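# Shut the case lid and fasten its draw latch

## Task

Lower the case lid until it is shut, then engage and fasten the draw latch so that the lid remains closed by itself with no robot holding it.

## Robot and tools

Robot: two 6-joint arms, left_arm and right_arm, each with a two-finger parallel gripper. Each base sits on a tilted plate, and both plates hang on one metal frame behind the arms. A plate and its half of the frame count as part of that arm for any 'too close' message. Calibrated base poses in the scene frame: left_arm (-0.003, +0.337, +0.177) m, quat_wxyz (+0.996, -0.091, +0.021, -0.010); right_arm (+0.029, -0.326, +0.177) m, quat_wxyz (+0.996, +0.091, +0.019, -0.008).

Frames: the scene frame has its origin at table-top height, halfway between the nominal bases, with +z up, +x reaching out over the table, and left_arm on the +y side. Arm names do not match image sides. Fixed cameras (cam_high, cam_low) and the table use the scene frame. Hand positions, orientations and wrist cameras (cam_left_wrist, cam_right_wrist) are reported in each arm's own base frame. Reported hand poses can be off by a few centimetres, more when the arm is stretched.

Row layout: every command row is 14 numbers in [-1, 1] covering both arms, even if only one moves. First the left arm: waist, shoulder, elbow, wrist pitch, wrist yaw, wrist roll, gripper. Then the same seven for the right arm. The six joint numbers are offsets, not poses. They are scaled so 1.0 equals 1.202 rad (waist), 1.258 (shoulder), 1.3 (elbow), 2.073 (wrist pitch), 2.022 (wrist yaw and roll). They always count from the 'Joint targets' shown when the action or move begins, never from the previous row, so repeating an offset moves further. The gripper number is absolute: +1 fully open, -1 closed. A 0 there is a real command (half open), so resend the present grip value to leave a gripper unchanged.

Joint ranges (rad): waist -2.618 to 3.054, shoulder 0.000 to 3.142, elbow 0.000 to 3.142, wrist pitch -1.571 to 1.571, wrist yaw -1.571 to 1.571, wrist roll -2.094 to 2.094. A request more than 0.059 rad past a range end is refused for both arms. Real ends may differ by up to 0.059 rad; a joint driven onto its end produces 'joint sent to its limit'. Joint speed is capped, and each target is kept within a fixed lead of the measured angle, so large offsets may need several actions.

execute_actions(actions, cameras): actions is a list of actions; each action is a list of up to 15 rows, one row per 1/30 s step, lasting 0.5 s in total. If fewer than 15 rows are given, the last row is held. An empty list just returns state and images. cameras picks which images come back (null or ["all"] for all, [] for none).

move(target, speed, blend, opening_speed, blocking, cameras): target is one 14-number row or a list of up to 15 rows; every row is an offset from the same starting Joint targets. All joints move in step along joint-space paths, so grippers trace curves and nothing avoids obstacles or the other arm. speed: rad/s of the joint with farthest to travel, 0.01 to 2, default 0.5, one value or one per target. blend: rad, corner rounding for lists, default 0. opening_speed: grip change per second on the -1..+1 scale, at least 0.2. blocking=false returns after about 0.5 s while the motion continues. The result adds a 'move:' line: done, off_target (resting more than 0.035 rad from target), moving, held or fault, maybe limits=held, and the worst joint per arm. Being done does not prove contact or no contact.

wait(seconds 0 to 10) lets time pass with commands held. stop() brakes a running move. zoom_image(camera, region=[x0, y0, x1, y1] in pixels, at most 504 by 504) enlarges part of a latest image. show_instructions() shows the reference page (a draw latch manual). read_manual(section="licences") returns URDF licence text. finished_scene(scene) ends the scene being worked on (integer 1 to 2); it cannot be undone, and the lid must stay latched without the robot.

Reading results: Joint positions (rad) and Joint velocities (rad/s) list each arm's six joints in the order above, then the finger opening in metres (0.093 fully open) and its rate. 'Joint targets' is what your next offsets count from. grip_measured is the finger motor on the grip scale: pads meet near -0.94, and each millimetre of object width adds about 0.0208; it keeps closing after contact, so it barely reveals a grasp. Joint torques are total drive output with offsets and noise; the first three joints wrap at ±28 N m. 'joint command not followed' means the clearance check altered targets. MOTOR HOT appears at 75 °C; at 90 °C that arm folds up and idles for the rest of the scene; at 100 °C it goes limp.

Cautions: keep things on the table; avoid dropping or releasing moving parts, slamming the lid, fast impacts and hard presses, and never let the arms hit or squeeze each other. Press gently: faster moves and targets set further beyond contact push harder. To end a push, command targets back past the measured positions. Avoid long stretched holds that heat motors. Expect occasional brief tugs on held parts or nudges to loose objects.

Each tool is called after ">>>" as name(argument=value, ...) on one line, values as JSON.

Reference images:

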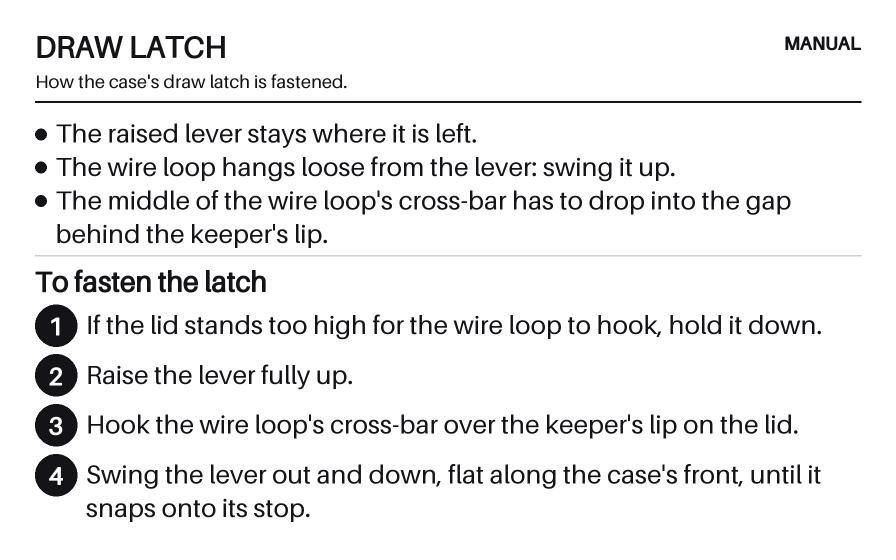

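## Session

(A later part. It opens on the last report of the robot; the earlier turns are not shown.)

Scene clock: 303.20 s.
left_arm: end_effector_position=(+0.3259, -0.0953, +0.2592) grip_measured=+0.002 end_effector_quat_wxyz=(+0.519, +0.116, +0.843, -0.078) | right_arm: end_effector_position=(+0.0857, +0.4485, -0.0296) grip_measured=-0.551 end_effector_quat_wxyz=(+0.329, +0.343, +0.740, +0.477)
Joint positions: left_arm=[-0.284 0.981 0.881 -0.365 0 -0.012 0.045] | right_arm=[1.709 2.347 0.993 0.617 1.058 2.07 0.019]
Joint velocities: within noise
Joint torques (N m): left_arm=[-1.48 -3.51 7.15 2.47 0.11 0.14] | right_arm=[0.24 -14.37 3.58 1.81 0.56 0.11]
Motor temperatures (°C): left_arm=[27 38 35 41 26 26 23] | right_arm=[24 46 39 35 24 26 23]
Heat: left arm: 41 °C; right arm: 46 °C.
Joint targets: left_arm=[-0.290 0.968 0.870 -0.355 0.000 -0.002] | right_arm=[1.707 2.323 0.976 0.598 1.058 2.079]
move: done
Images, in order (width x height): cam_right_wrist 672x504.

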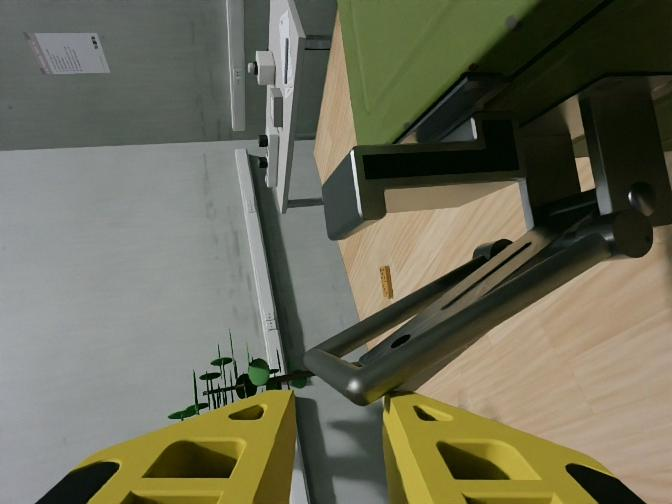

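>>> move(target=[[0,0,0,0,0,0,0,-0.0408,-0.0143,-0.0031,-0.0087,0,0,-0.55]], speed=0.2, cameras=["cam_right_wrist"])

Scene clock: 307.60 s.
left_arm: end_effector_position=(+0.3259, -0.0953, +0.2592) grip_measured=+0.002 end_effector_quat_wxyz=(+0.519, +0.116, +0.843, -0.078) | right_arm: end_effector_position=(+0.1075, +0.4436, -0.0262) grip_measured=-0.551 end_effector_quat_wxyz=(+0.341, +0.360, +0.732, +0.467)
Joint positions: left_arm=[-0.284 0.981 0.881 -0.365 0 -0.012 0.045] | right_arm=[1.66 2.333 0.993 0.599 1.058 2.07 0.019]
Joint velocities: within noise
Joint torques (N m): left_arm=[-1.44 -3.54 7.17 2.45 0.11 0.14] | right_arm=[0.31 -14.78 3.33 1.82 0.57 0.11]
Motor temperatures (°C): left_arm=[27 38 35 41 26 26 23] | right_arm=[24 46 39 35 24 26 23]
Heat: left arm: 41 °C; right arm: 46 °C.
Joint targets: left_arm=[-0.290 0.968 0.870 -0.355 0.000 -0.002] | right_arm=[1.658 2.305 0.972 0.580 1.058 2.079]
move: done
Images, in order (width x height): cam_right_wrist 672x504.

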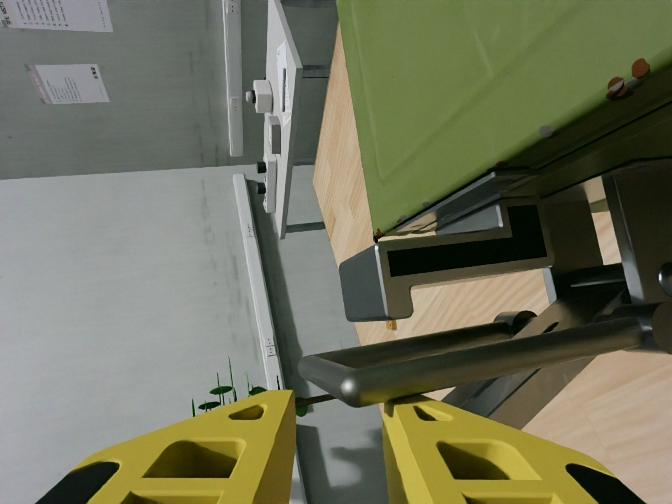

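Going well. Continue inward.

>>> move(target=[[0,0,0,0,0,0,0,-0.0275,-0.004,-0.0,0,0,0,-0.55],[0,0,0,0,0,0,0,-0.0458,-0.004,-0.0,0,0,0,-0.55]], speed=0.2, blend=[0.01,0], cameras=["cam_right_wrist"])

Scene clock: 310.77 s.
left_arm: end_effector_position=(+0.3259, -0.0953, +0.2592) grip_measured=+0.002 end_effector_quat_wxyz=(+0.519, +0.116, +0.843, -0.078) | right_arm: end_effector_position=(+0.1244, +0.4391, -0.0254) grip_measured=-0.551 end_effector_quat_wxyz=(+0.348, +0.374, +0.726, +0.460)
Joint positions: left_arm=[-0.284 0.981 0.881 -0.365 0 -0.012 0.045] | right_arm=[1.621 2.327 0.989 0.597 1.052 2.071 0.019]
Joint velocities: within noise
Joint torques (N m): left_arm=[-1.43 -3.52 7.19 2.46 0.11 0.14] | right_arm=[-0.77 -14.67 3.63 1.84 0.66 0.1]
Motor temperatures (°C): left_arm=[27 38 35 41 26 26 23] | right_arm=[24 46 39 35 24 26 23]
Heat: left arm: 41 °C; right arm: 46 °C.
Joint targets: left_arm=[-0.290 0.968 0.870 -0.355 0.000 -0.002] | right_arm=[1.604 2.300 0.972 0.580 1.058 2.079]
move: done
Images, in order (width x height): cam_right_wrist 672x504.

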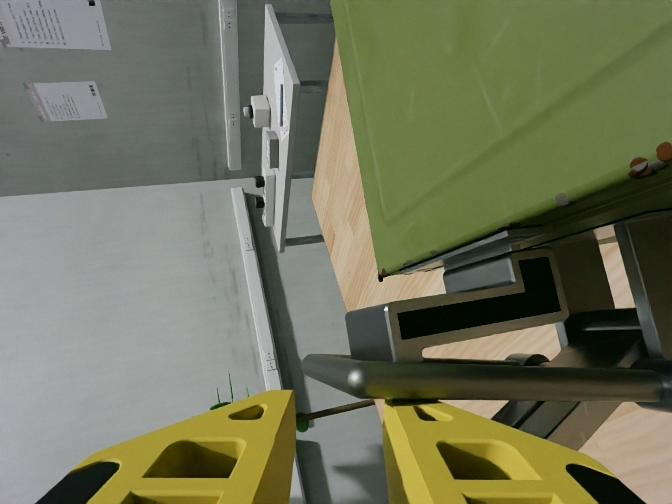

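>>> move(target=[[0,0,0,0,0,0,0,-0.035,-0.003,0,0,0,0,-0.55]], speed=0.2, cameras=["cam_right_wrist"])

>>> zoom_image(camera="cam_right_wrist", region=[280, 200, 672, 494])

Scene clock: 315.73 s.
left_arm: end_effector_position=(+0.3259, -0.0953, +0.2592) grip_measured=+0.002 end_effector_quat_wxyz=(+0.519, +0.116, +0.843, -0.078) | right_arm: end_effector_position=(+0.1325, +0.4405, -0.0251) grip_measured=-0.551 end_effector_quat_wxyz=(+0.338, +0.382, +0.727, +0.460)
Joint positions: left_arm=[-0.284 0.981 0.881 -0.365 0 -0.012 0.045] | right_arm=[1.596 2.32 0.989 0.6 1.02 2.073 0.019]
Joint velocities: within noise
Joint torques (N m): left_arm=[-1.48 -3.51 7.19 2.45 0.11 0.15] | right_arm=[-2.04 -14.3 3.69 1.84 0.96 0.08]
Motor temperatures (°C): left_arm=[27 38 35 42 26 26 23] | right_arm=[24 47 39 35 24 26 23]
Heat: left arm: 42 °C; right arm: 47 °C.
Joint targets: left_arm=[-0.290 0.968 0.870 -0.355 0.000 -0.002] | right_arm=[1.562 2.297 0.972 0.580 1.058 2.079]
move: off_target (right_arm); right_arm: the wrist yaw is farthest, 0.038 rad from its target
Images, in order (width x height): cam_right_wrist 672x504.

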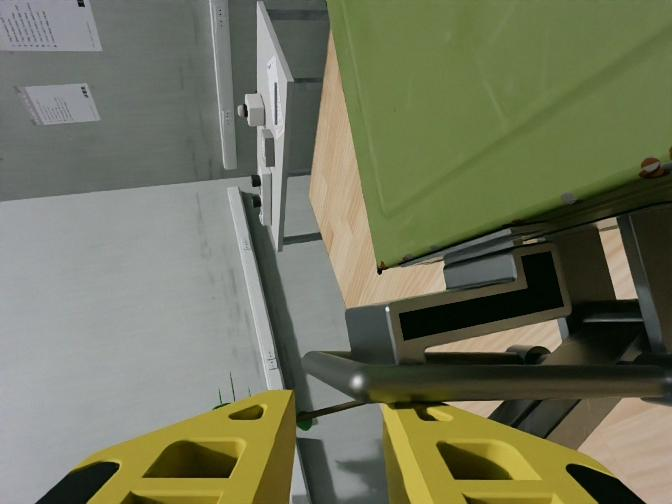

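Scaled by 1.286 from the camera's 672x504 image, which has a finer 960x720 frame.

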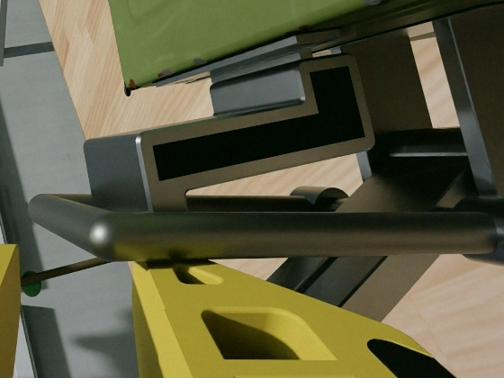

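>>> move(target=[[0,0,0,0,0,0,0,0.042,0,0,0,0,0,-0.55],[0,0,0,0,0,0,0,0.0483,-0.0095,-0.0323,0.0145,0,0,-0.55]], speed=0.2, cameras=["cam_right_wrist"])

>>> zoom_image(camera="cam_right_wrist", region=[280, 200, 672, 494])

Scene clock: 333.40 s.
left_arm: end_effector_position=(+0.3259, -0.0953, +0.2592) grip_measured=+0.002 end_effector_quat_wxyz=(+0.519, +0.116, +0.843, -0.078) | right_arm: end_effector_position=(+0.1279, +0.4259, -0.0303) grip_measured=-0.551 end_effector_quat_wxyz=(+0.352, +0.372, +0.731, +0.450)
Joint positions: left_arm=[-0.284 0.981 0.881 -0.365 0 -0.012 0.045] | right_arm=[1.613 2.315 0.944 0.605 1.047 2.074 0.019]
Joint velocities: within noise
Joint torques (N m): left_arm=[-1.44 -3.55 7.2 2.46 0.1 0.14] | right_arm=[0.98 -14.69 3.75 2.07 0.66 0.08]
Motor temperatures (°C): left_arm=[27 38 36 42 26 26 23] | right_arm=[24 49 39 35 24 26 23]
Heat: left arm: 42 °C; right arm: 49 °C.
Joint targets: left_arm=[-0.290 0.968 0.870 -0.355 0.000 -0.002] | right_arm=[1.619 2.285 0.930 0.610 1.058 2.080]
move: done
Images, in order (width x height): cam_right_wrist 672x504.

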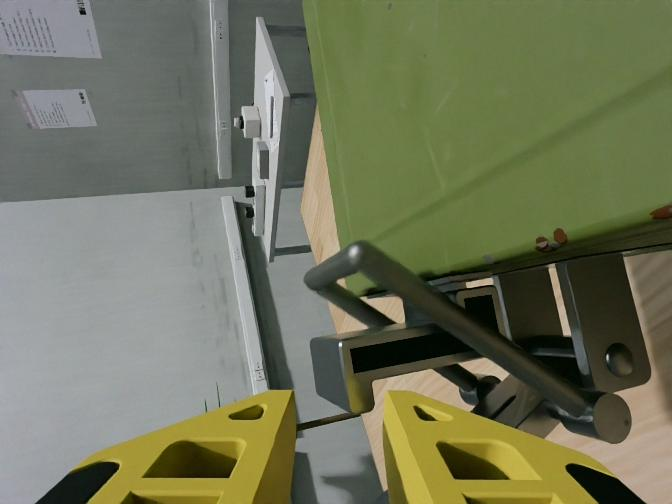

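Scaled by 1.286 from the camera's 672x504 image, which has a finer 960x720 frame.

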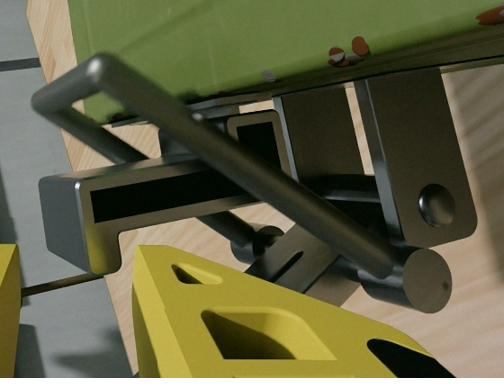

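>>> move(target=[[0,0,0,0,0,0,0,0.02,-0.14,0,0,0,0,-0.55],[0,0,0,0,0,0,0,0.055,-0.14,0.0685,0,0,-0.779,0.3],[0,0,0,0,0,0,0,0.055,-0.035,0.0685,0,0,-0.779,0.3]], speed=[0.4,0.9,0.6], cameras=["cam_right_wrist","cam_low"])

>>> zoom_image(camera="cam_right_wrist", region=[200, 200, 550, 504])

Scene clock: 356.27 s.
left_arm: end_effector_position=(+0.3259, -0.0953, +0.2592) grip_measured=+0.002 end_effector_quat_wxyz=(+0.519, +0.116, +0.843, -0.078) | right_arm: end_effector_position=(+0.0962, +0.4624, +0.0205) grip_measured=+0.298 end_effector_quat_wxyz=(+0.577, -0.231, +0.768, +0.151)
Joint positions: left_arm=[-0.284 0.981 0.881 -0.365 0 -0.012 0.045] | right_arm=[1.68 2.229 1 0.614 1.05 0.514 0.06]
Joint velocities: within noise
Joint torques (N m): left_arm=[-1.47 -3.51 7.15 2.45 0.1 0.14] | right_arm=[0.83 -10.56 6.97 2.18 0.58 -0.02]
Motor temperatures (°C): left_arm=[27 37 36 43 26 26 23] | right_arm=[24 50 39 35 24 26 23]
Heat: left arm: 43 °C; right arm: 50 °C.
Joint targets: left_arm=[-0.290 0.968 0.870 -0.355 0.000 -0.002] | right_arm=[1.686 2.240 1.019 0.610 1.058 0.504]
move: done
Images, in order (width x height): cam_low 672x504, cam_right_wrist 672x504.

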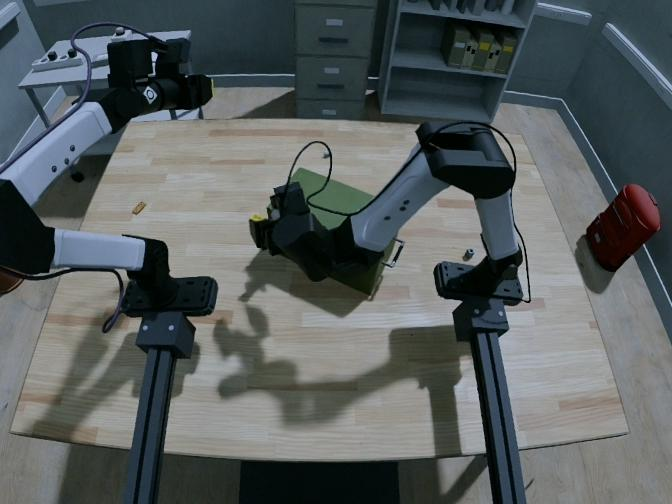

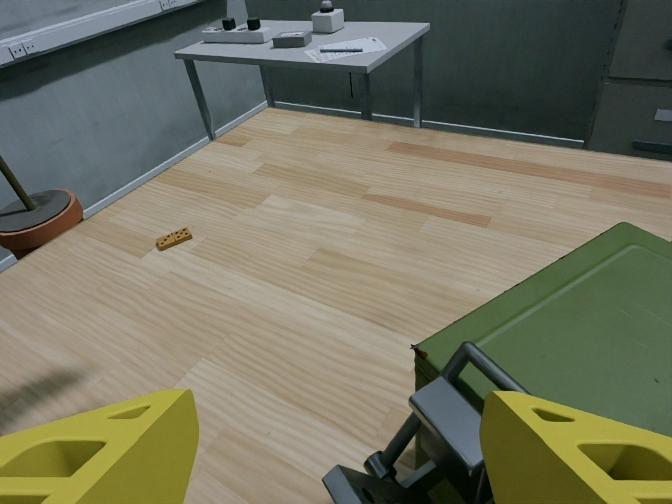

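Scaled by 1.440 from the camera's 672x504 image, which has a finer 960x720 frame.

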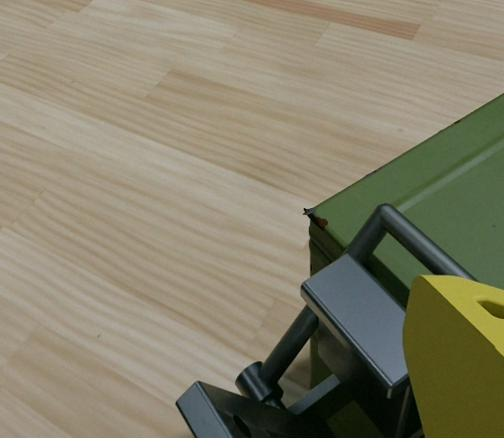

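>>> zoom_image(camera="cam_low", region=[250, 150, 420, 310])

Scaled by 2.965 from the camera's 672x504 image, which has a finer 960x720 frame.

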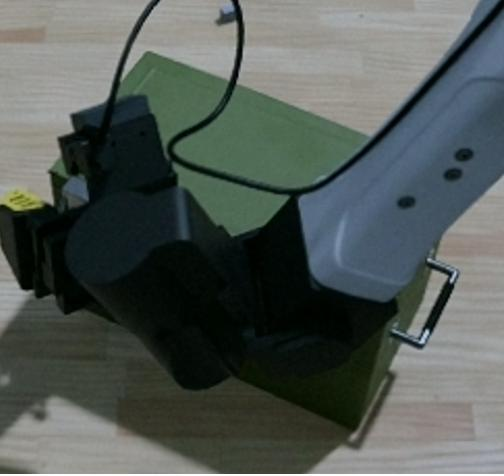

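>>> move(target=[[0,0,0,0,0,0,0,0.05,-0.3,-0.3,0.1,-0.3,-0.6,0],[0,0,0,0,0,0,0,-0.22,-0.073,-0.4546,0.234,-0.523,-1.0,0]], speed=0.9, blend=[0.05,0], cameras=["cam_right_wrist"])

>>> zoom_image(camera="cam_right_wrist", region=[200, 150, 600, 450])

Scene clock: 372.37 s.
left_arm: end_effector_position=(+0.3259, -0.0953, +0.2592) grip_measured=+0.002 end_effector_quat_wxyz=(+0.519, +0.116, +0.843, -0.078) | right_arm: end_effector_position=(+0.0581, +0.3846, -0.0525) grip_measured=+0.001 end_effector_quat_wxyz=(-0.463, +0.881, -0.095, +0.024)
Joint positions: left_arm=[-0.284 0.981 0.881 -0.365 0 -0.012 0.045] | right_arm=[1.426 2.137 0.438 1.092 0.012 -1.507 0.045]
Joint velocities: within noise
Joint torques (N m): left_arm=[-1.46 -3.55 7.15 2.45 0.1 0.14] | right_arm=[0.24 -7.32 2.74 2.68 -0.01 0.02]
Motor temperatures (°C): left_arm=[27 37 36 43 26 26 23] | right_arm=[24 46 41 36 24 26 23]
Heat: left arm: 43 °C; right arm: 46 °C.
Joint targets: left_arm=[-0.290 0.968 0.870 -0.355 0.000 -0.002] | right_arm=[1.421 2.149 0.428 1.095 0.000 -1.518]
move: done
Images, in order (width x height): cam_right_wrist 672x504.

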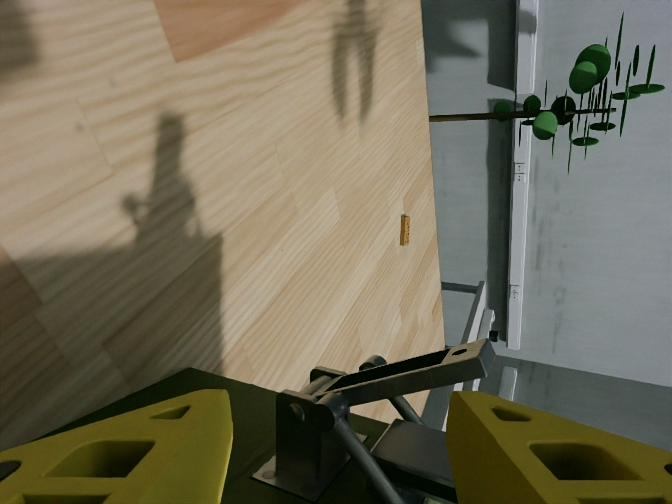

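Scaled by 1.260 from the camera's 672x504 image, which has a finer 960x720 frame.

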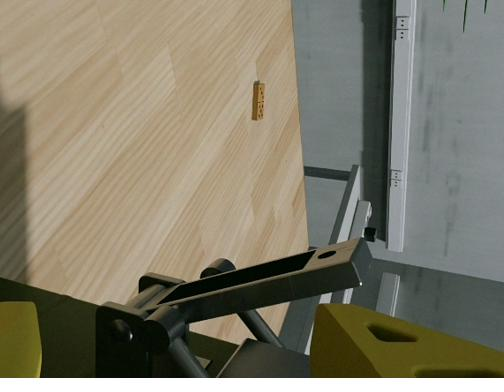

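>>> move(target=[[0,0,0,0,0,0,0,0.17,-0.15,0.2,-0.1,0.3,0.5,0.3],[0,0,0,0,0,0,0,0.1672,0.08,0.5023,-0.2788,0.5232,1.0,0.3]], speed=0.9, blend=[0.05,0], cameras=["cam_right_wrist"])

>>> move(target=[[0,0,0,0,0,0,0,0,0.0571,0,0,0,0,0.3]], speed=0.4, cameras=["cam_right_wrist"])

Scene clock: 407.80 s.
left_arm: end_effector_position=(+0.3259, -0.0953, +0.2592) grip_measured=+0.002 end_effector_quat_wxyz=(+0.519, +0.116, +0.843, -0.078) | right_arm: end_effector_position=(+0.1220, +0.4649, +0.0239) grip_measured=+0.298 end_effector_quat_wxyz=(+0.580, -0.225, +0.774, +0.118)
Joint positions: left_arm=[-0.284 0.981 0.881 -0.365 0 -0.012 0.045] | right_arm=[1.623 2.231 1.054 0.534 1.047 0.493 0.06]
Joint velocities: within noise
Joint torques (N m): left_arm=[-1.43 -3.49 7.15 2.45 0.11 0.15] | right_arm=[0.53 -10.13 7.79 2.01 0.59 0.2]
Motor temperatures (°C): left_arm=[27 37 36 44 26 26 23] | right_arm=[24 41 39 40 24 26 23]
Heat: left arm: 44 °C; right arm: 41 °C.
Joint targets: left_arm=[-0.290 0.968 0.870 -0.355 0.000 -0.002] | right_arm=[1.622 2.249 1.081 0.518 1.058 0.504]
move: done
Images, in order (width x height): cam_right_wrist 672x504.

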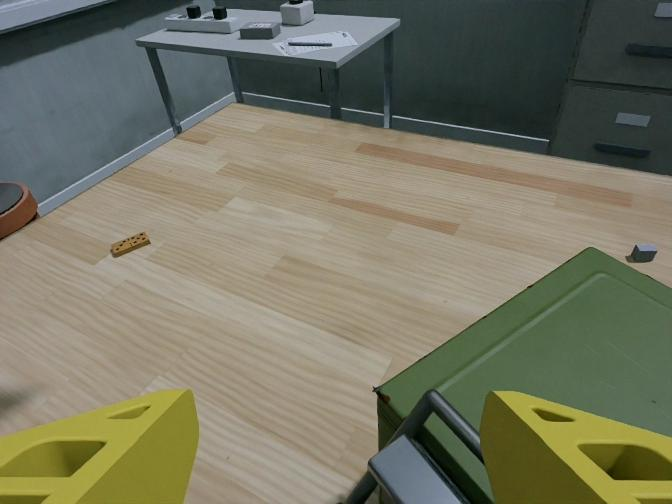

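Scene clock: 408.53 s.
left_arm: end_effector_position=(+0.3259, -0.0953, +0.2592) grip_measured=+0.002 end_effector_quat_wxyz=(+0.519, +0.116, +0.843, -0.078) | right_arm: end_effector_position=(+0.1225, +0.4575, -0.0080) grip_measured=+0.298 end_effector_quat_wxyz=(+0.573, -0.247, +0.777, +0.088)
Joint positions: left_arm=[-0.284 0.981 0.881 -0.365 0 -0.012 0.045] | right_arm=[1.623 2.306 1.058 0.528 1.049 0.494 0.06]
Joint velocities: within noise
Joint torques (N m): left_arm=[-1.47 -3.58 7.21 2.45 0.11 0.15] | right_arm=[0.53 -10.59 7.17 2.01 0.65 0.17]
Motor temperatures (°C): left_arm=[27 37 36 44 26 26 23] | right_arm=[24 41 39 40 24 26 23]
Heat: left arm: 44 °C; right arm: 41 °C.
Joint targets: left_arm=[-0.290 0.968 0.870 -0.355 0.000 -0.002] | right_arm=[1.622 2.321 1.081 0.518 1.058 0.504]
move: done
Images, in order (width x height): cam_right_wrist 672x504.

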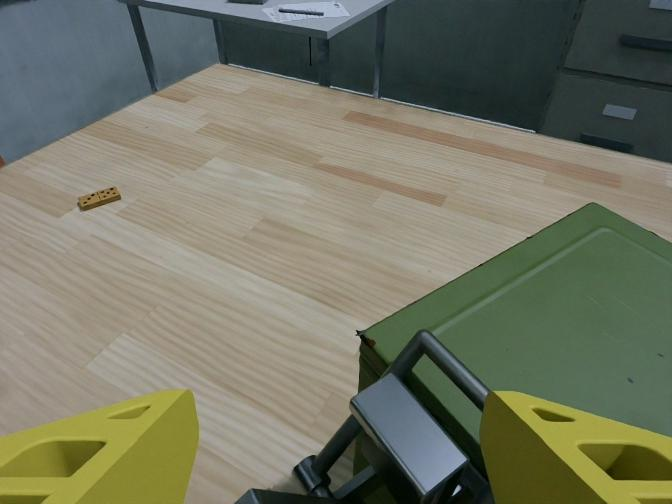

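>>> move(target=[[0,0,0,0,0,0,0,0,0,0,0,0,0,-1],[0,0,0,0,0,0,0,-0.01,0.0596,0,0.0275,0,0,-1],[0,0,0,0,0,0,0,0.0275,0.1304,0.0108,0.0661,0,0,-1],[0,0,0,0,0,0,0,0.0566,0.18,0.0292,0.0849,0,0,-1]], speed=0.3, blend=[0,0.01,0.02,0], cameras=["cam_right_wrist"])

Scene clock: 443.37 s.
left_arm: end_effector_position=(+0.3259, -0.0953, +0.2592) grip_measured=+0.002 end_effector_quat_wxyz=(+0.519, +0.116, +0.843, -0.078) | right_arm: end_effector_position=(+0.0936, +0.4618, -0.0698) grip_measured=-0.979 end_effector_quat_wxyz=(+0.576, -0.266, +0.767, +0.102)
Joint positions: left_arm=[-0.284 0.981 0.881 -0.365 0 -0.012 0.045] | right_arm=[1.69 2.526 1.104 0.702 1.07 0.497 0]
Joint velocities: within noise
Joint torques (N m): left_arm=[-1.46 -3.51 7.13 2.45 0.1 0.14] | right_arm=[0.61 -11.02 5.79 2.02 0.42 0.15]
Motor temperatures (°C): left_arm=[27 36 36 45 26 26 23] | right_arm=[24 43 43 37 24 26 23]
Heat: left arm: 45 °C; right arm: 43 °C.
Joint targets: left_arm=[-0.290 0.968 0.870 -0.355 0.000 -0.002] | right_arm=[1.690 2.548 1.119 0.694 1.058 0.504]
move: done
Images, in order (width x height): cam_right_wrist 672x504.

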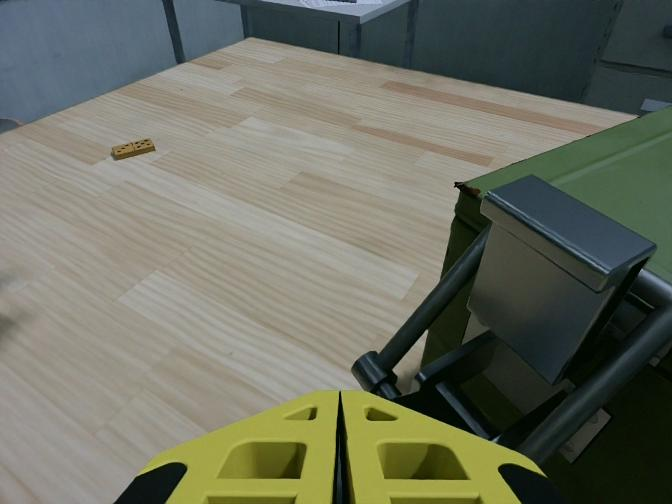

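>>> move(target=[[0,0,0,0,0,0,0,0.0179,0.0616,0.02,0.0248,0,0,-1],[0,0,0,0,0,0,0,0.0216,0.11,0.036,0.045,0,0,-1]], speed=0.3, blend=[0.02,0], cameras=["cam_right_wrist"])

>>> zoom_image(camera="cam_right_wrist", region=[300, 50, 672, 430])

Scene clock: 447.87 s.
left_arm: end_effector_position=(+0.3259, -0.0953, +0.2592) grip_measured=+0.002 end_effector_quat_wxyz=(+0.519, +0.116, +0.843, -0.078) | right_arm: end_effector_position=(+0.0847, +0.4582, -0.1112) grip_measured=-0.979 end_effector_quat_wxyz=(+0.573, -0.279, +0.764, +0.101)
Joint positions: left_arm=[-0.284 0.981 0.881 -0.365 0 -0.012 0.045] | right_arm=[1.711 2.666 1.147 0.782 1.07 0.497 0]
Joint velocities: within noise
Joint torques (N m): left_arm=[-1.46 -3.51 7.19 2.46 0.1 0.15] | right_arm=[0.79 -11.48 5.6 2.17 0.43 0.15]
Motor temperatures (°C): left_arm=[27 36 36 45 26 26 23] | right_arm=[24 42 42 37 24 26 23]
Heat: left arm: 45 °C; right arm: 42 °C.
Joint targets: left_arm=[-0.290 0.968 0.870 -0.355 0.000 -0.002] | right_arm=[1.716 2.686 1.166 0.787 1.058 0.504]
move: done
Images, in order (width x height): cam_right_wrist 672x504.

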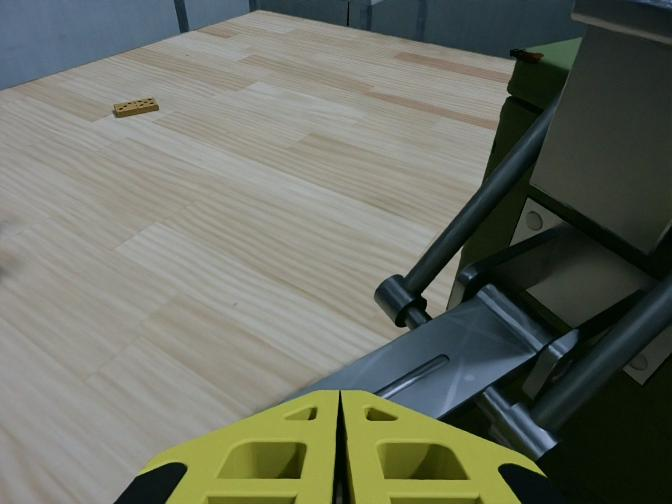

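Scaled by 1.326 from the camera's 672x504 image, which has a finer 960x720 frame.

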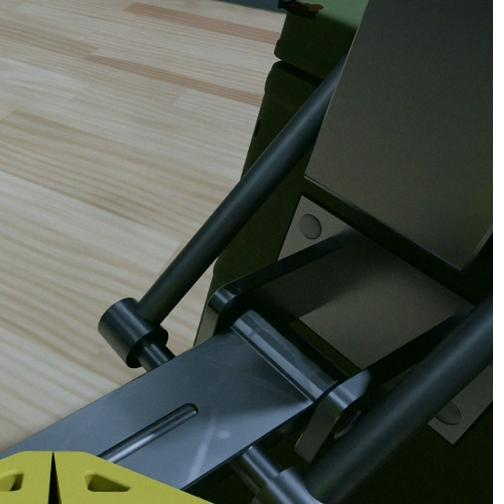

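>>> move(target=[[0,0,0,0,0,0,0,0.0,0.0509,0.0146,0.0207,0,0,-1],[0,0,0,0,0,0,0,-0.0333,0.1367,0.0377,0.0574,0,0,-1]], speed=0.3, blend=[0.02,0], cameras=["cam_right_wrist"])

Scene clock: 452.80 s.
left_arm: end_effector_position=(+0.3259, -0.0953, +0.2592) grip_measured=+0.002 end_effector_quat_wxyz=(+0.519, +0.116, +0.843, -0.078) | right_arm: end_effector_position=(+0.0946, +0.4534, -0.1391) grip_measured=-0.979 end_effector_quat_wxyz=(+0.593, -0.237, +0.760, +0.118)
Joint positions: left_arm=[-0.284 0.981 0.881 -0.365 0 -0.012 0.045] | right_arm=[1.698 2.814 1.204 0.956 1.115 0.497 0]
Joint velocities: within noise
Joint torques (N m): left_arm=[-1.43 -3.56 7.13 2.45 0.11 0.15] | right_arm=[-1.28 -9.47 4.52 1.53 -0.1 0.14]
Motor temperatures (°C): left_arm=[27 36 36 45 26 26 23] | right_arm=[24 42 42 37 24 26 23]
Heat: left arm: 45 °C; right arm: 42 °C.
Joint targets: left_arm=[-0.290 0.968 0.870 -0.355 0.000 -0.002] | right_arm=[1.676 2.858 1.215 0.906 1.058 0.504]
move: off_target (right_arm); right_arm: the wrist yaw is farthest, 0.057 rad from its target
Images, in order (width x height): cam_right_wrist 672x504.

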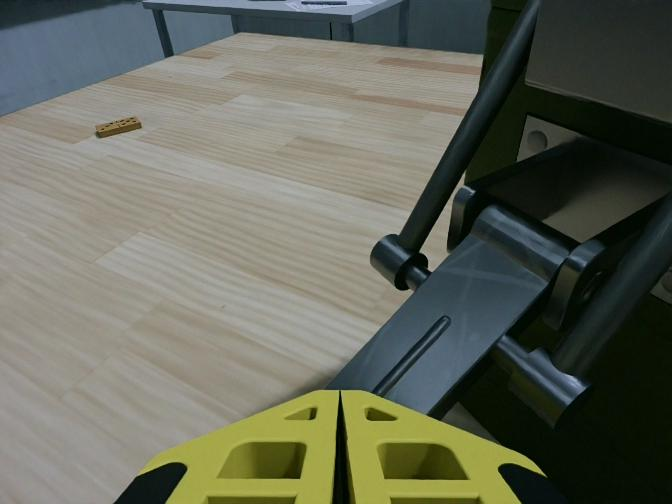

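>>> move(target=[[0,0,0,0,0,0,0,-0.0216,0.0334,0.0077,-0.003,0,0,-1],[0,0,0,0,0,0,0,-0.0424,0.0572,0.0054,-0.003,0,0,-1]], speed=0.25, blend=[0.01,0], cameras=["cam_right_wrist"])

Scene clock: 456.37 s.
left_arm: end_effector_position=(+0.3259, -0.0953, +0.2592) grip_measured=+0.002 end_effector_quat_wxyz=(+0.519, +0.116, +0.843, -0.078) | right_arm: end_effector_position=(+0.1090, +0.4557, -0.1450) grip_measured=-0.979 end_effector_quat_wxyz=(+0.599, -0.207, +0.762, +0.132)
Joint positions: left_arm=[-0.284 0.981 0.881 -0.365 0 -0.012 0.045] | right_arm=[1.664 2.862 1.238 1.029 1.112 0.497 0]
Joint velocities: within noise
Joint torques (N m): left_arm=[-1.44 -3.54 7.19 2.46 0.11 0.16] | right_arm=[-2.54 -7.21 2.45 0.62 -0.11 0.14]
Motor temperatures (°C): left_arm=[27 36 36 45 26 26 23] | right_arm=[24 43 42 37 24 26 23]
Heat: left arm: 45 °C; right arm: 43 °C.
Joint targets: left_arm=[-0.290 0.968 0.870 -0.355 0.000 -0.002] | right_arm=[1.625 2.930 1.222 0.899 1.058 0.504]
move: off_target (right_arm); right_arm: the wrist pitch is farthest, 0.129 rad from its target
Images, in order (width x height): cam_right_wrist 672x504.

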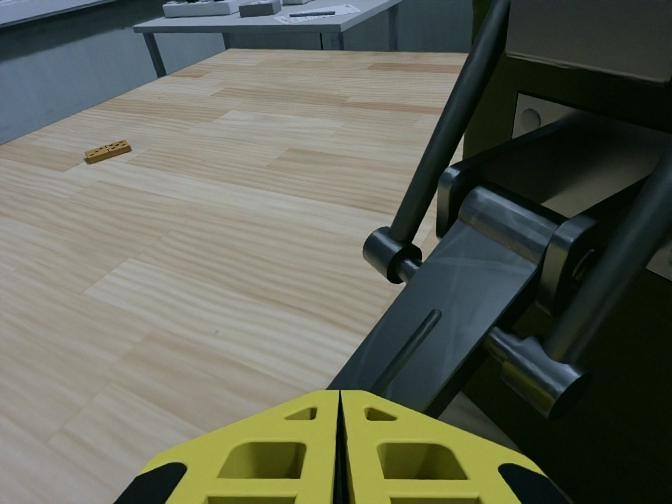

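>>> wait(seconds=0.1)

Scene clock: 469.27 s.
left_arm: end_effector_position=(+0.3259, -0.0953, +0.2592) grip_measured=+0.002 end_effector_quat_wxyz=(+0.519, +0.116, +0.843, -0.078) | right_arm: end_effector_position=(+0.1090, +0.4557, -0.1450) grip_measured=-0.979 end_effector_quat_wxyz=(+0.599, -0.207, +0.762, +0.132)
Joint positions: left_arm=[-0.284 0.981 0.881 -0.365 0 -0.012 0.045] | right_arm=[1.664 2.863 1.238 1.029 1.112 0.497 0]
Joint velocities: within noise
Joint torques (N m): left_arm=[-1.46 -3.52 7.16 2.45 0.11 0.15] | right_arm=[-2.54 -7.2 2.45 0.64 -0.11 0.14]
Motor temperatures (°C): left_arm=[27 36 36 46 26 26 23] | right_arm=[24 41 40 35 24 26 23]
Heat: left arm: 46 °C; right arm: 41 °C.
Joint targets: left_arm=[-0.290 0.968 0.870 -0.355 0.000 -0.002] | right_arm=[1.625 2.930 1.222 0.900 1.058 0.504]
Tool commands: left_gripper/opening=+0.0 right_gripper/opening=-1.0
wait: 0.10 s; at rest from the start

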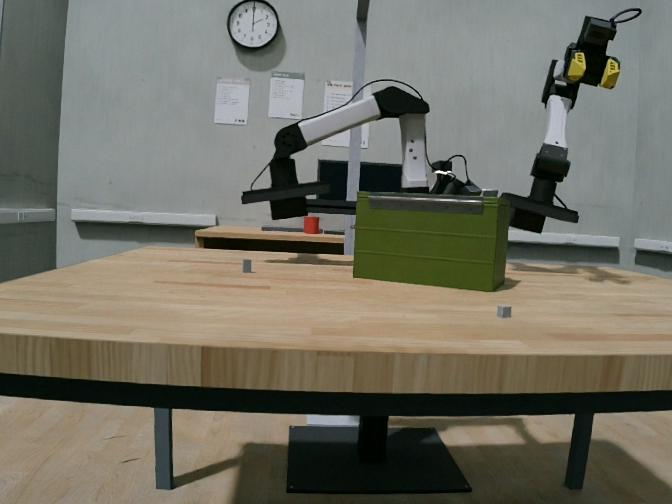

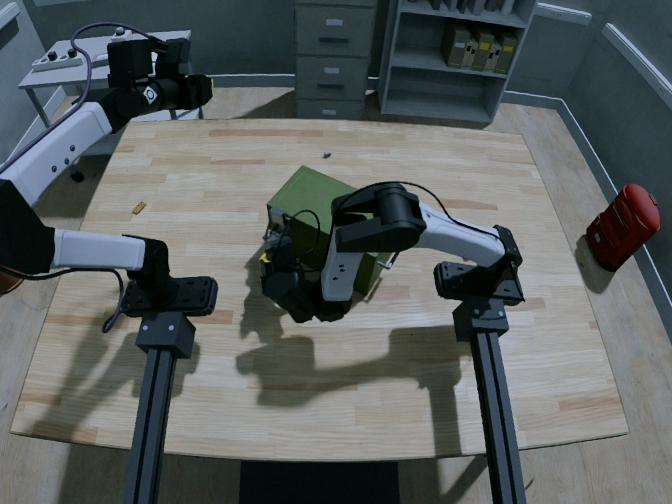

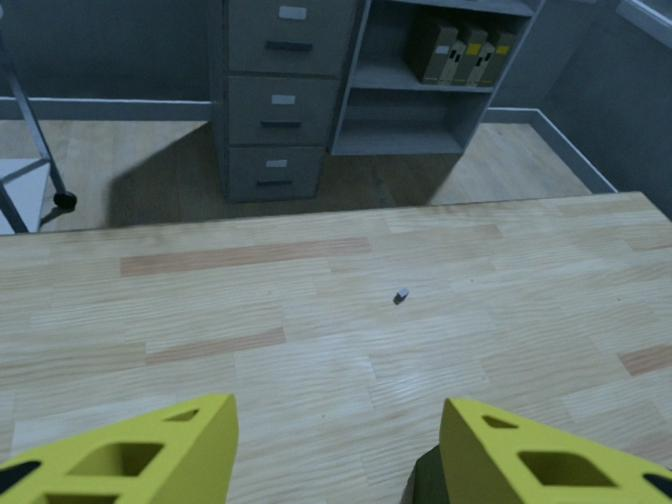

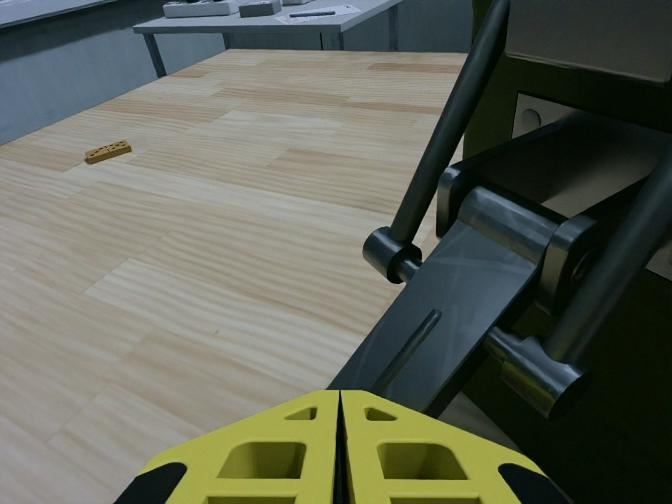

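>>> move(target=[0,0,0,0,0,0,0,-0.035,0.024,-0.005,-0.025,0,0,-1], cameras=["cam_right_wrist"])

Scene clock: 473.73 s.
left_arm: end_effector_position=(+0.3259, -0.0953, +0.2592) grip_measured=+0.002 end_effector_quat_wxyz=(+0.519, +0.116, +0.843, -0.078) | right_arm: end_effector_position=(+0.1440, +0.4010, -0.2056) grip_measured=-0.979 end_effector_quat_wxyz=(+0.563, -0.265, +0.782, +0.012)
Joint positions: left_arm=[-0.284 0.981 0.881 -0.365 0 -0.012 0.045] | right_arm=[1.581 2.951 1.22 0.864 1.072 0.497 0]
Joint velocities: within noise
Joint torques (N m): left_arm=[-1.43 -3.51 7.15 2.45 0.11 0.14] | right_arm=[0.81 -12.62 2.55 1.83 0.48 0.15]
Motor temperatures (°C): left_arm=[27 36 36 46 26 26 23] | right_arm=[24 41 40 34 24 26 23]
Heat: left arm: 46 °C; right arm: 41 °C.
Joint targets: left_arm=[-0.290 0.968 0.870 -0.355 0.000 -0.002] | right_arm=[1.583 2.960 1.216 0.848 1.058 0.504]
move: done
Images, in order (width x height): cam_right_wrist 672x504.

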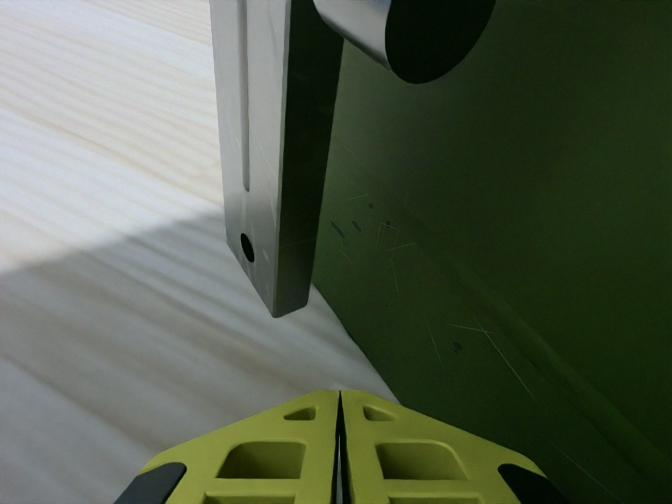

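>>> move(target=[[0,0,0,0,0,0,0,0.0,0.015,0,0,0,0,-1],[0,0,0,0,0,0,0,0.08,0.015,0,0,0,0,-1]], cameras=["cam_right_wrist"])

Scene clock: 480.13 s.
left_arm: end_effector_position=(+0.3259, -0.0953, +0.2592) grip_measured=+0.002 end_effector_quat_wxyz=(+0.519, +0.116, +0.843, -0.078) | right_arm: end_effector_position=(+0.1025, +0.4106, -0.2096) grip_measured=-0.979 end_effector_quat_wxyz=(+0.560, -0.309, +0.768, +0.037)
Joint positions: left_arm=[-0.284 0.981 0.881 -0.365 0 -0.012 0.045] | right_arm=[1.682 2.959 1.22 0.861 1.069 0.497 0]
Joint velocities: within noise
Joint torques (N m): left_arm=[-1.42 -3.55 7.13 2.45 0.11 0.16] | right_arm=[0.16 -11.58 2.51 1.84 0.52 0.15]
Motor temperatures (°C): left_arm=[27 36 36 46 26 26 23] | right_arm=[24 42 39 35 24 26 23]
Heat: left arm: 46 °C; right arm: 42 °C.
Joint targets: left_arm=[-0.290 0.968 0.870 -0.355 0.000 -0.002] | right_arm=[1.679 2.979 1.216 0.848 1.058 0.504]
move: done
Images, in order (width x height): cam_right_wrist 672x504.

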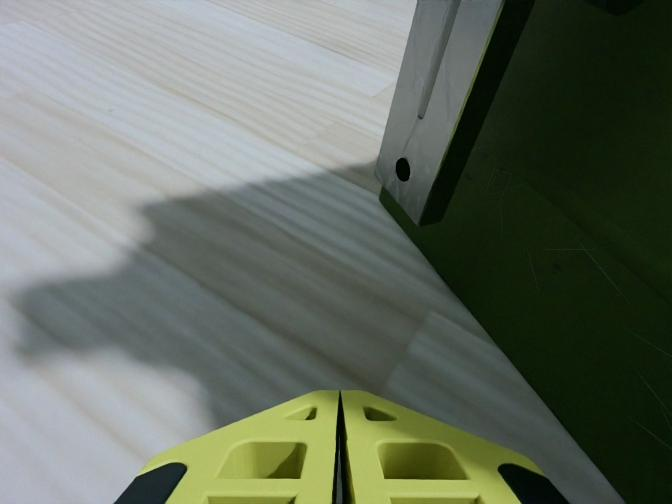

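>>> move(target=[0,0,0,0,0,0,0,0.005,-0.098,0.022,0.037,0,0,-1], cameras=["cam_right_wrist","cam_low"])

>>> zoom_image(camera="cam_right_wrist", region=[250, 0, 672, 400])

Scene clock: 490.80 s.
left_arm: end_effector_position=(+0.3259, -0.0953, +0.2592) grip_measured=+0.002 end_effector_quat_wxyz=(+0.519, +0.116, +0.843, -0.078) | right_arm: end_effector_position=(+0.0983, +0.4482, -0.1673) grip_measured=-0.979 end_effector_quat_wxyz=(+0.576, -0.262, +0.767, +0.102)
Joint positions: left_arm=[-0.284 0.981 0.881 -0.365 0 -0.012 0.045] | right_arm=[1.682 2.875 1.235 0.925 1.069 0.497 0]
Joint velocities: within noise
Joint torques (N m): left_arm=[-1.46 -3.51 7.13 2.45 0.1 0.15] | right_arm=[0.68 -15.98 4.22 2.13 0.43 0.15]
Motor temperatures (°C): left_arm=[27 36 37 46 26 26 23] | right_arm=[24 44 39 35 24 26 23]
Heat: left arm: 46 °C; right arm: 44 °C.
Joint targets: left_arm=[-0.290 0.968 0.870 -0.355 0.000 -0.002] | right_arm=[1.685 2.856 1.244 0.924 1.058 0.504]
move: done
Images, in order (width x height): cam_low 672x504, cam_right_wrist 672x504.

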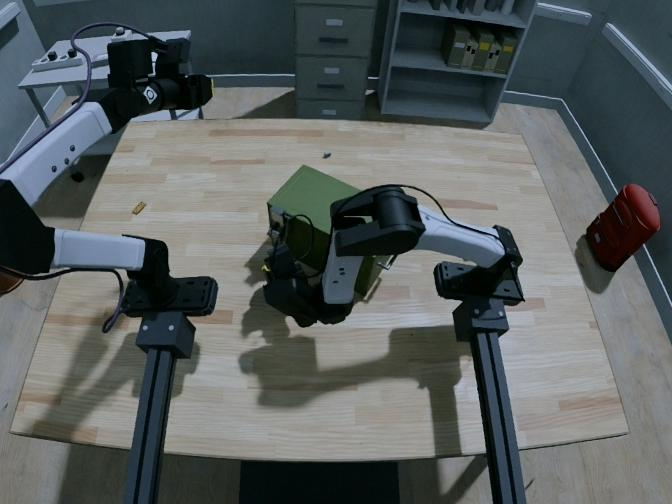

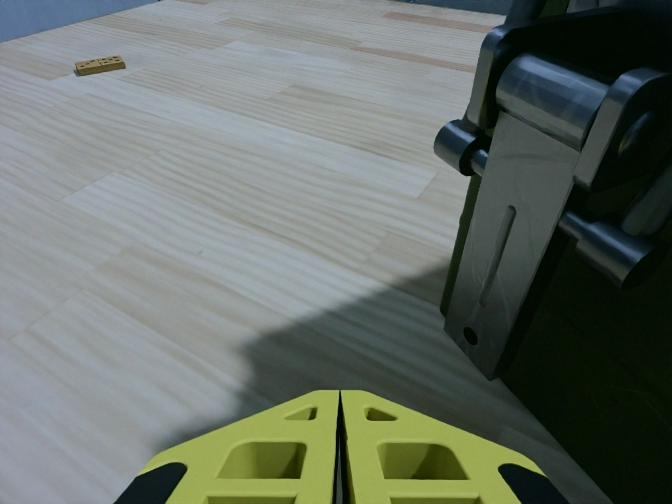

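Scaled by 1.194 from the camera's 672x504 image, which has a finer 960x720 frame.

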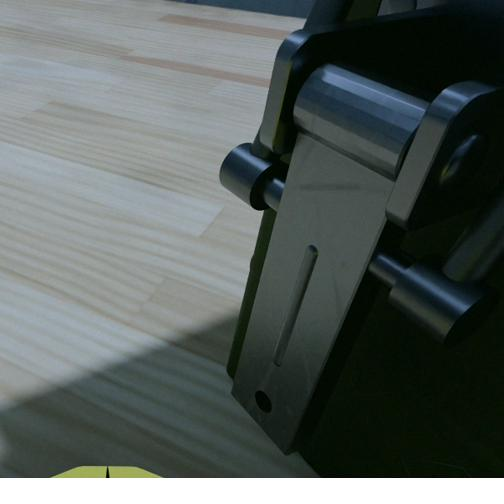

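>>> move(target=[0,0,0,0,0,0,0,-0.104,-0.009,-0.058,0.01,0,0,-1], cameras=["cam_right_wrist"])

Scene clock: 495.63 s.
left_arm: end_effector_position=(+0.3259, -0.0953, +0.2592) grip_measured=+0.002 end_effector_quat_wxyz=(+0.519, +0.116, +0.843, -0.078) | right_arm: end_effector_position=(+0.1505, +0.4162, -0.1745) grip_measured=-0.979 end_effector_quat_wxyz=(+0.575, -0.229, +0.784, +0.054)
Joint positions: left_arm=[-0.284 0.981 0.881 -0.365 0 -0.012 0.045] | right_arm=[1.563 2.875 1.18 0.94 1.062 0.497 0]
Joint velocities: within noise
Joint torques (N m): left_arm=[-1.43 -3.51 7.19 2.45 0.11 0.15] | right_arm=[0.49 -16.64 2.33 2.16 0.53 0.15]
Motor temperatures (°C): left_arm=[27 36 37 46 26 26 23] | right_arm=[24 46 38 35 24 26 23]
Heat: left arm: 46 °C; right arm: 46 °C.
Joint targets: left_arm=[-0.290 0.968 0.870 -0.355 0.000 -0.002] | right_arm=[1.560 2.844 1.169 0.945 1.058 0.504]
move: done
Images, in order (width x height): cam_right_wrist 672x504.

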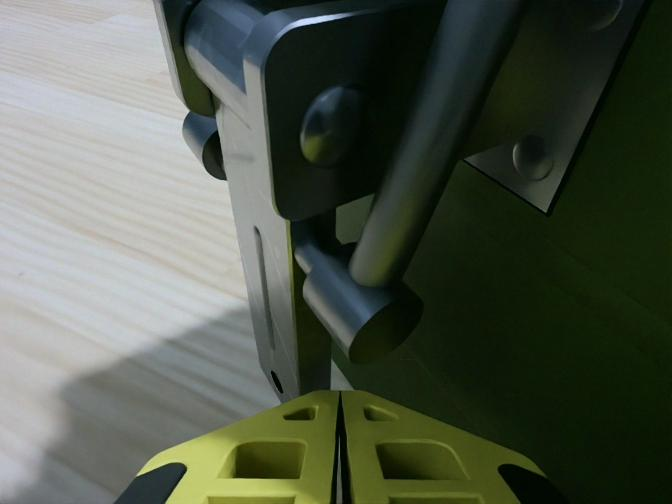

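>>> move(target=[0,0,0,0,0,0,0,-0.03,0,-0.0,0,0,0,-1], cameras=["cam_right_wrist"])

Scene clock: 500.20 s.
left_arm: end_effector_position=(+0.3259, -0.0953, +0.2592) grip_measured=+0.002 end_effector_quat_wxyz=(+0.519, +0.116, +0.843, -0.078) | right_arm: end_effector_position=(+0.1644, +0.4110, -0.1744) grip_measured=-0.979 end_effector_quat_wxyz=(+0.576, -0.216, +0.788, +0.044)
Joint positions: left_arm=[-0.284 0.981 0.881 -0.365 0 -0.012 0.045] | right_arm=[1.529 2.875 1.18 0.941 1.062 0.497 0]
Joint velocities: within noise
Joint torques (N m): left_arm=[-1.44 -3.51 7.16 2.45 0.11 0.15] | right_arm=[0.35 -16.68 2.3 2.16 0.52 0.15]
Motor temperatures (°C): left_arm=[27 36 37 46 26 26 23] | right_arm=[24 47 38 35 24 26 23]
Heat: left arm: 46 °C; right arm: 47 °C.
Joint targets: left_arm=[-0.290 0.968 0.870 -0.355 0.000 -0.002] | right_arm=[1.524 2.844 1.169 0.945 1.058 0.504]
move: done
Images, in order (width x height): cam_right_wrist 672x504.

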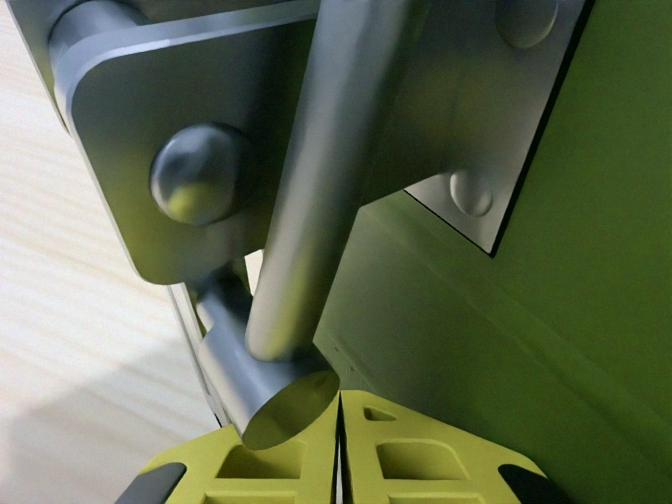

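>>> zoom_image(camera="cam_right_wrist", region=[100, 250, 450, 504])

>>> zoom_image(camera="cam_low", region=[220, 180, 360, 300])

Scaled by 1.440 from the camera's 672x504 image, which has a finer 960x720 frame.

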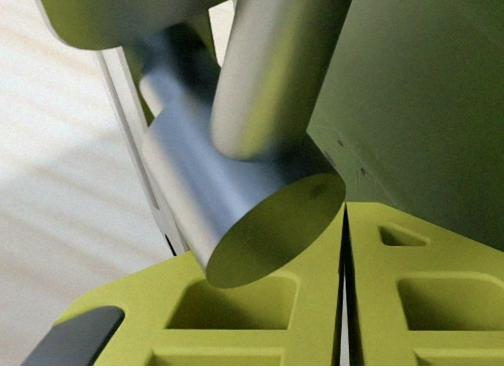

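This scene's latest camera images include none from cam_low. They are from: cam_right_wrist. cam_low's image comes with the result of a call that names it in "cameras".

>>> move(target=[[0,0,0,0,0,0,0,0.11,0,0,0,0,0,-1],[0,0,0,0,0,0,0,0.085,0.059,0.118,-0.052,0,0,-1]], blend=0.03, cameras=["cam_right_wrist"])

Scene clock: 535.23 s.
left_arm: end_effector_position=(+0.3259, -0.0953, +0.2592) grip_measured=+0.002 end_effector_quat_wxyz=(+0.519, +0.116, +0.843, -0.078) | right_arm: end_effector_position=(+0.1215, +0.4548, -0.1739) grip_measured=-0.979 end_effector_quat_wxyz=(+0.574, -0.249, +0.776, +0.080)
Joint positions: left_arm=[-0.284 0.981 0.881 -0.365 0 -0.012 0.045] | right_arm=[1.627 2.898 1.308 0.854 1.062 0.497 0]
Joint velocities: within noise
Joint torques (N m): left_arm=[-1.5 -3.52 7.16 2.45 0.11 0.15] | right_arm=[0.44 -12.29 4.78 1.97 0.52 0.15]
Motor temperatures (°C): left_arm=[27 36 37 47 26 26 23] | right_arm=[24 54 37 37 24 26 23]
Heat: left arm: 47 °C; right arm: 54 °C.
Joint targets: left_arm=[-0.290 0.968 0.870 -0.355 0.000 -0.002] | right_arm=[1.626 2.919 1.322 0.838 1.058 0.504]
move: done
Images, in order (width x height): cam_right_wrist 672x504.

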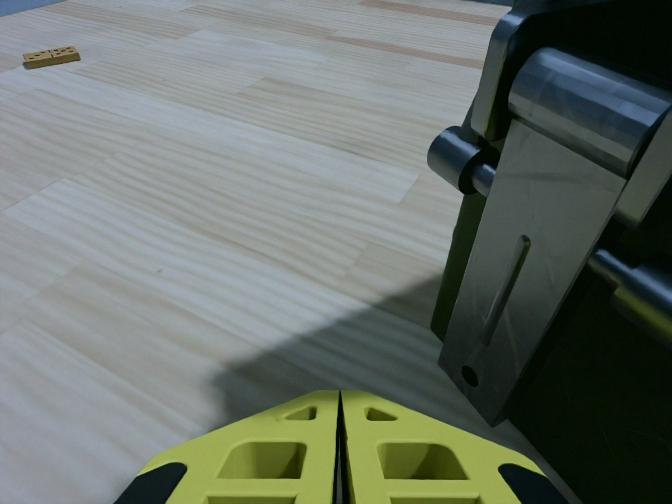

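>>> move(target=[0,0,0,0,0,0,0,-0.08,-0.04,-0.042,0.014,0,0,-1], cameras=["cam_right_wrist"])

Scene clock: 537.83 s.
left_arm: end_effector_position=(+0.3259, -0.0953, +0.2592) grip_measured=+0.002 end_effector_quat_wxyz=(+0.519, +0.116, +0.843, -0.078) | right_arm: end_effector_position=(+0.1573, +0.4392, -0.1750) grip_measured=-0.979 end_effector_quat_wxyz=(+0.574, -0.220, +0.786, +0.059)
Joint positions: left_arm=[-0.284 0.981 0.881 -0.365 0 -0.012 0.045] | right_arm=[1.545 2.894 1.284 0.873 1.051 0.496 0]
Joint velocities: within noise
Joint torques (N m): left_arm=[-1.47 -3.51 7.15 2.46 0.11 0.14] | right_arm=[-0.43 -16.83 2.36 2.06 0.61 0.15]
Motor temperatures (°C): left_arm=[27 36 37 47 26 26 23] | right_arm=[24 54 37 37 24 26 23]
Heat: left arm: 47 °C; right arm: 54 °C.
Joint targets: left_arm=[-0.290 0.968 0.870 -0.355 0.000 -0.002] | right_arm=[1.530 2.868 1.268 0.866 1.058 0.505]
move: done
Images, in order (width x height): cam_right_wrist 672x504.

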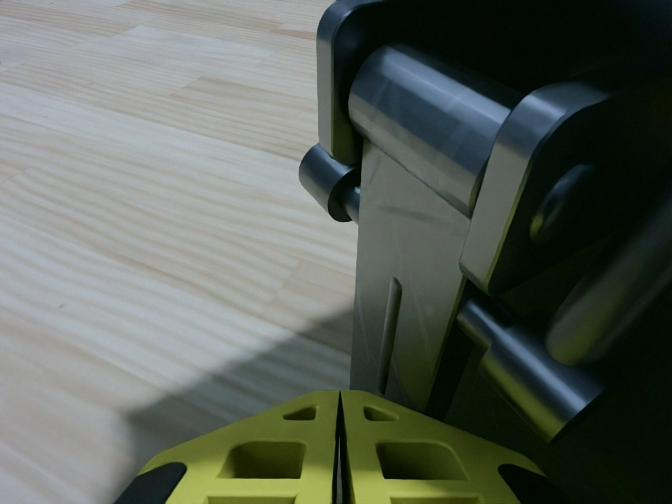

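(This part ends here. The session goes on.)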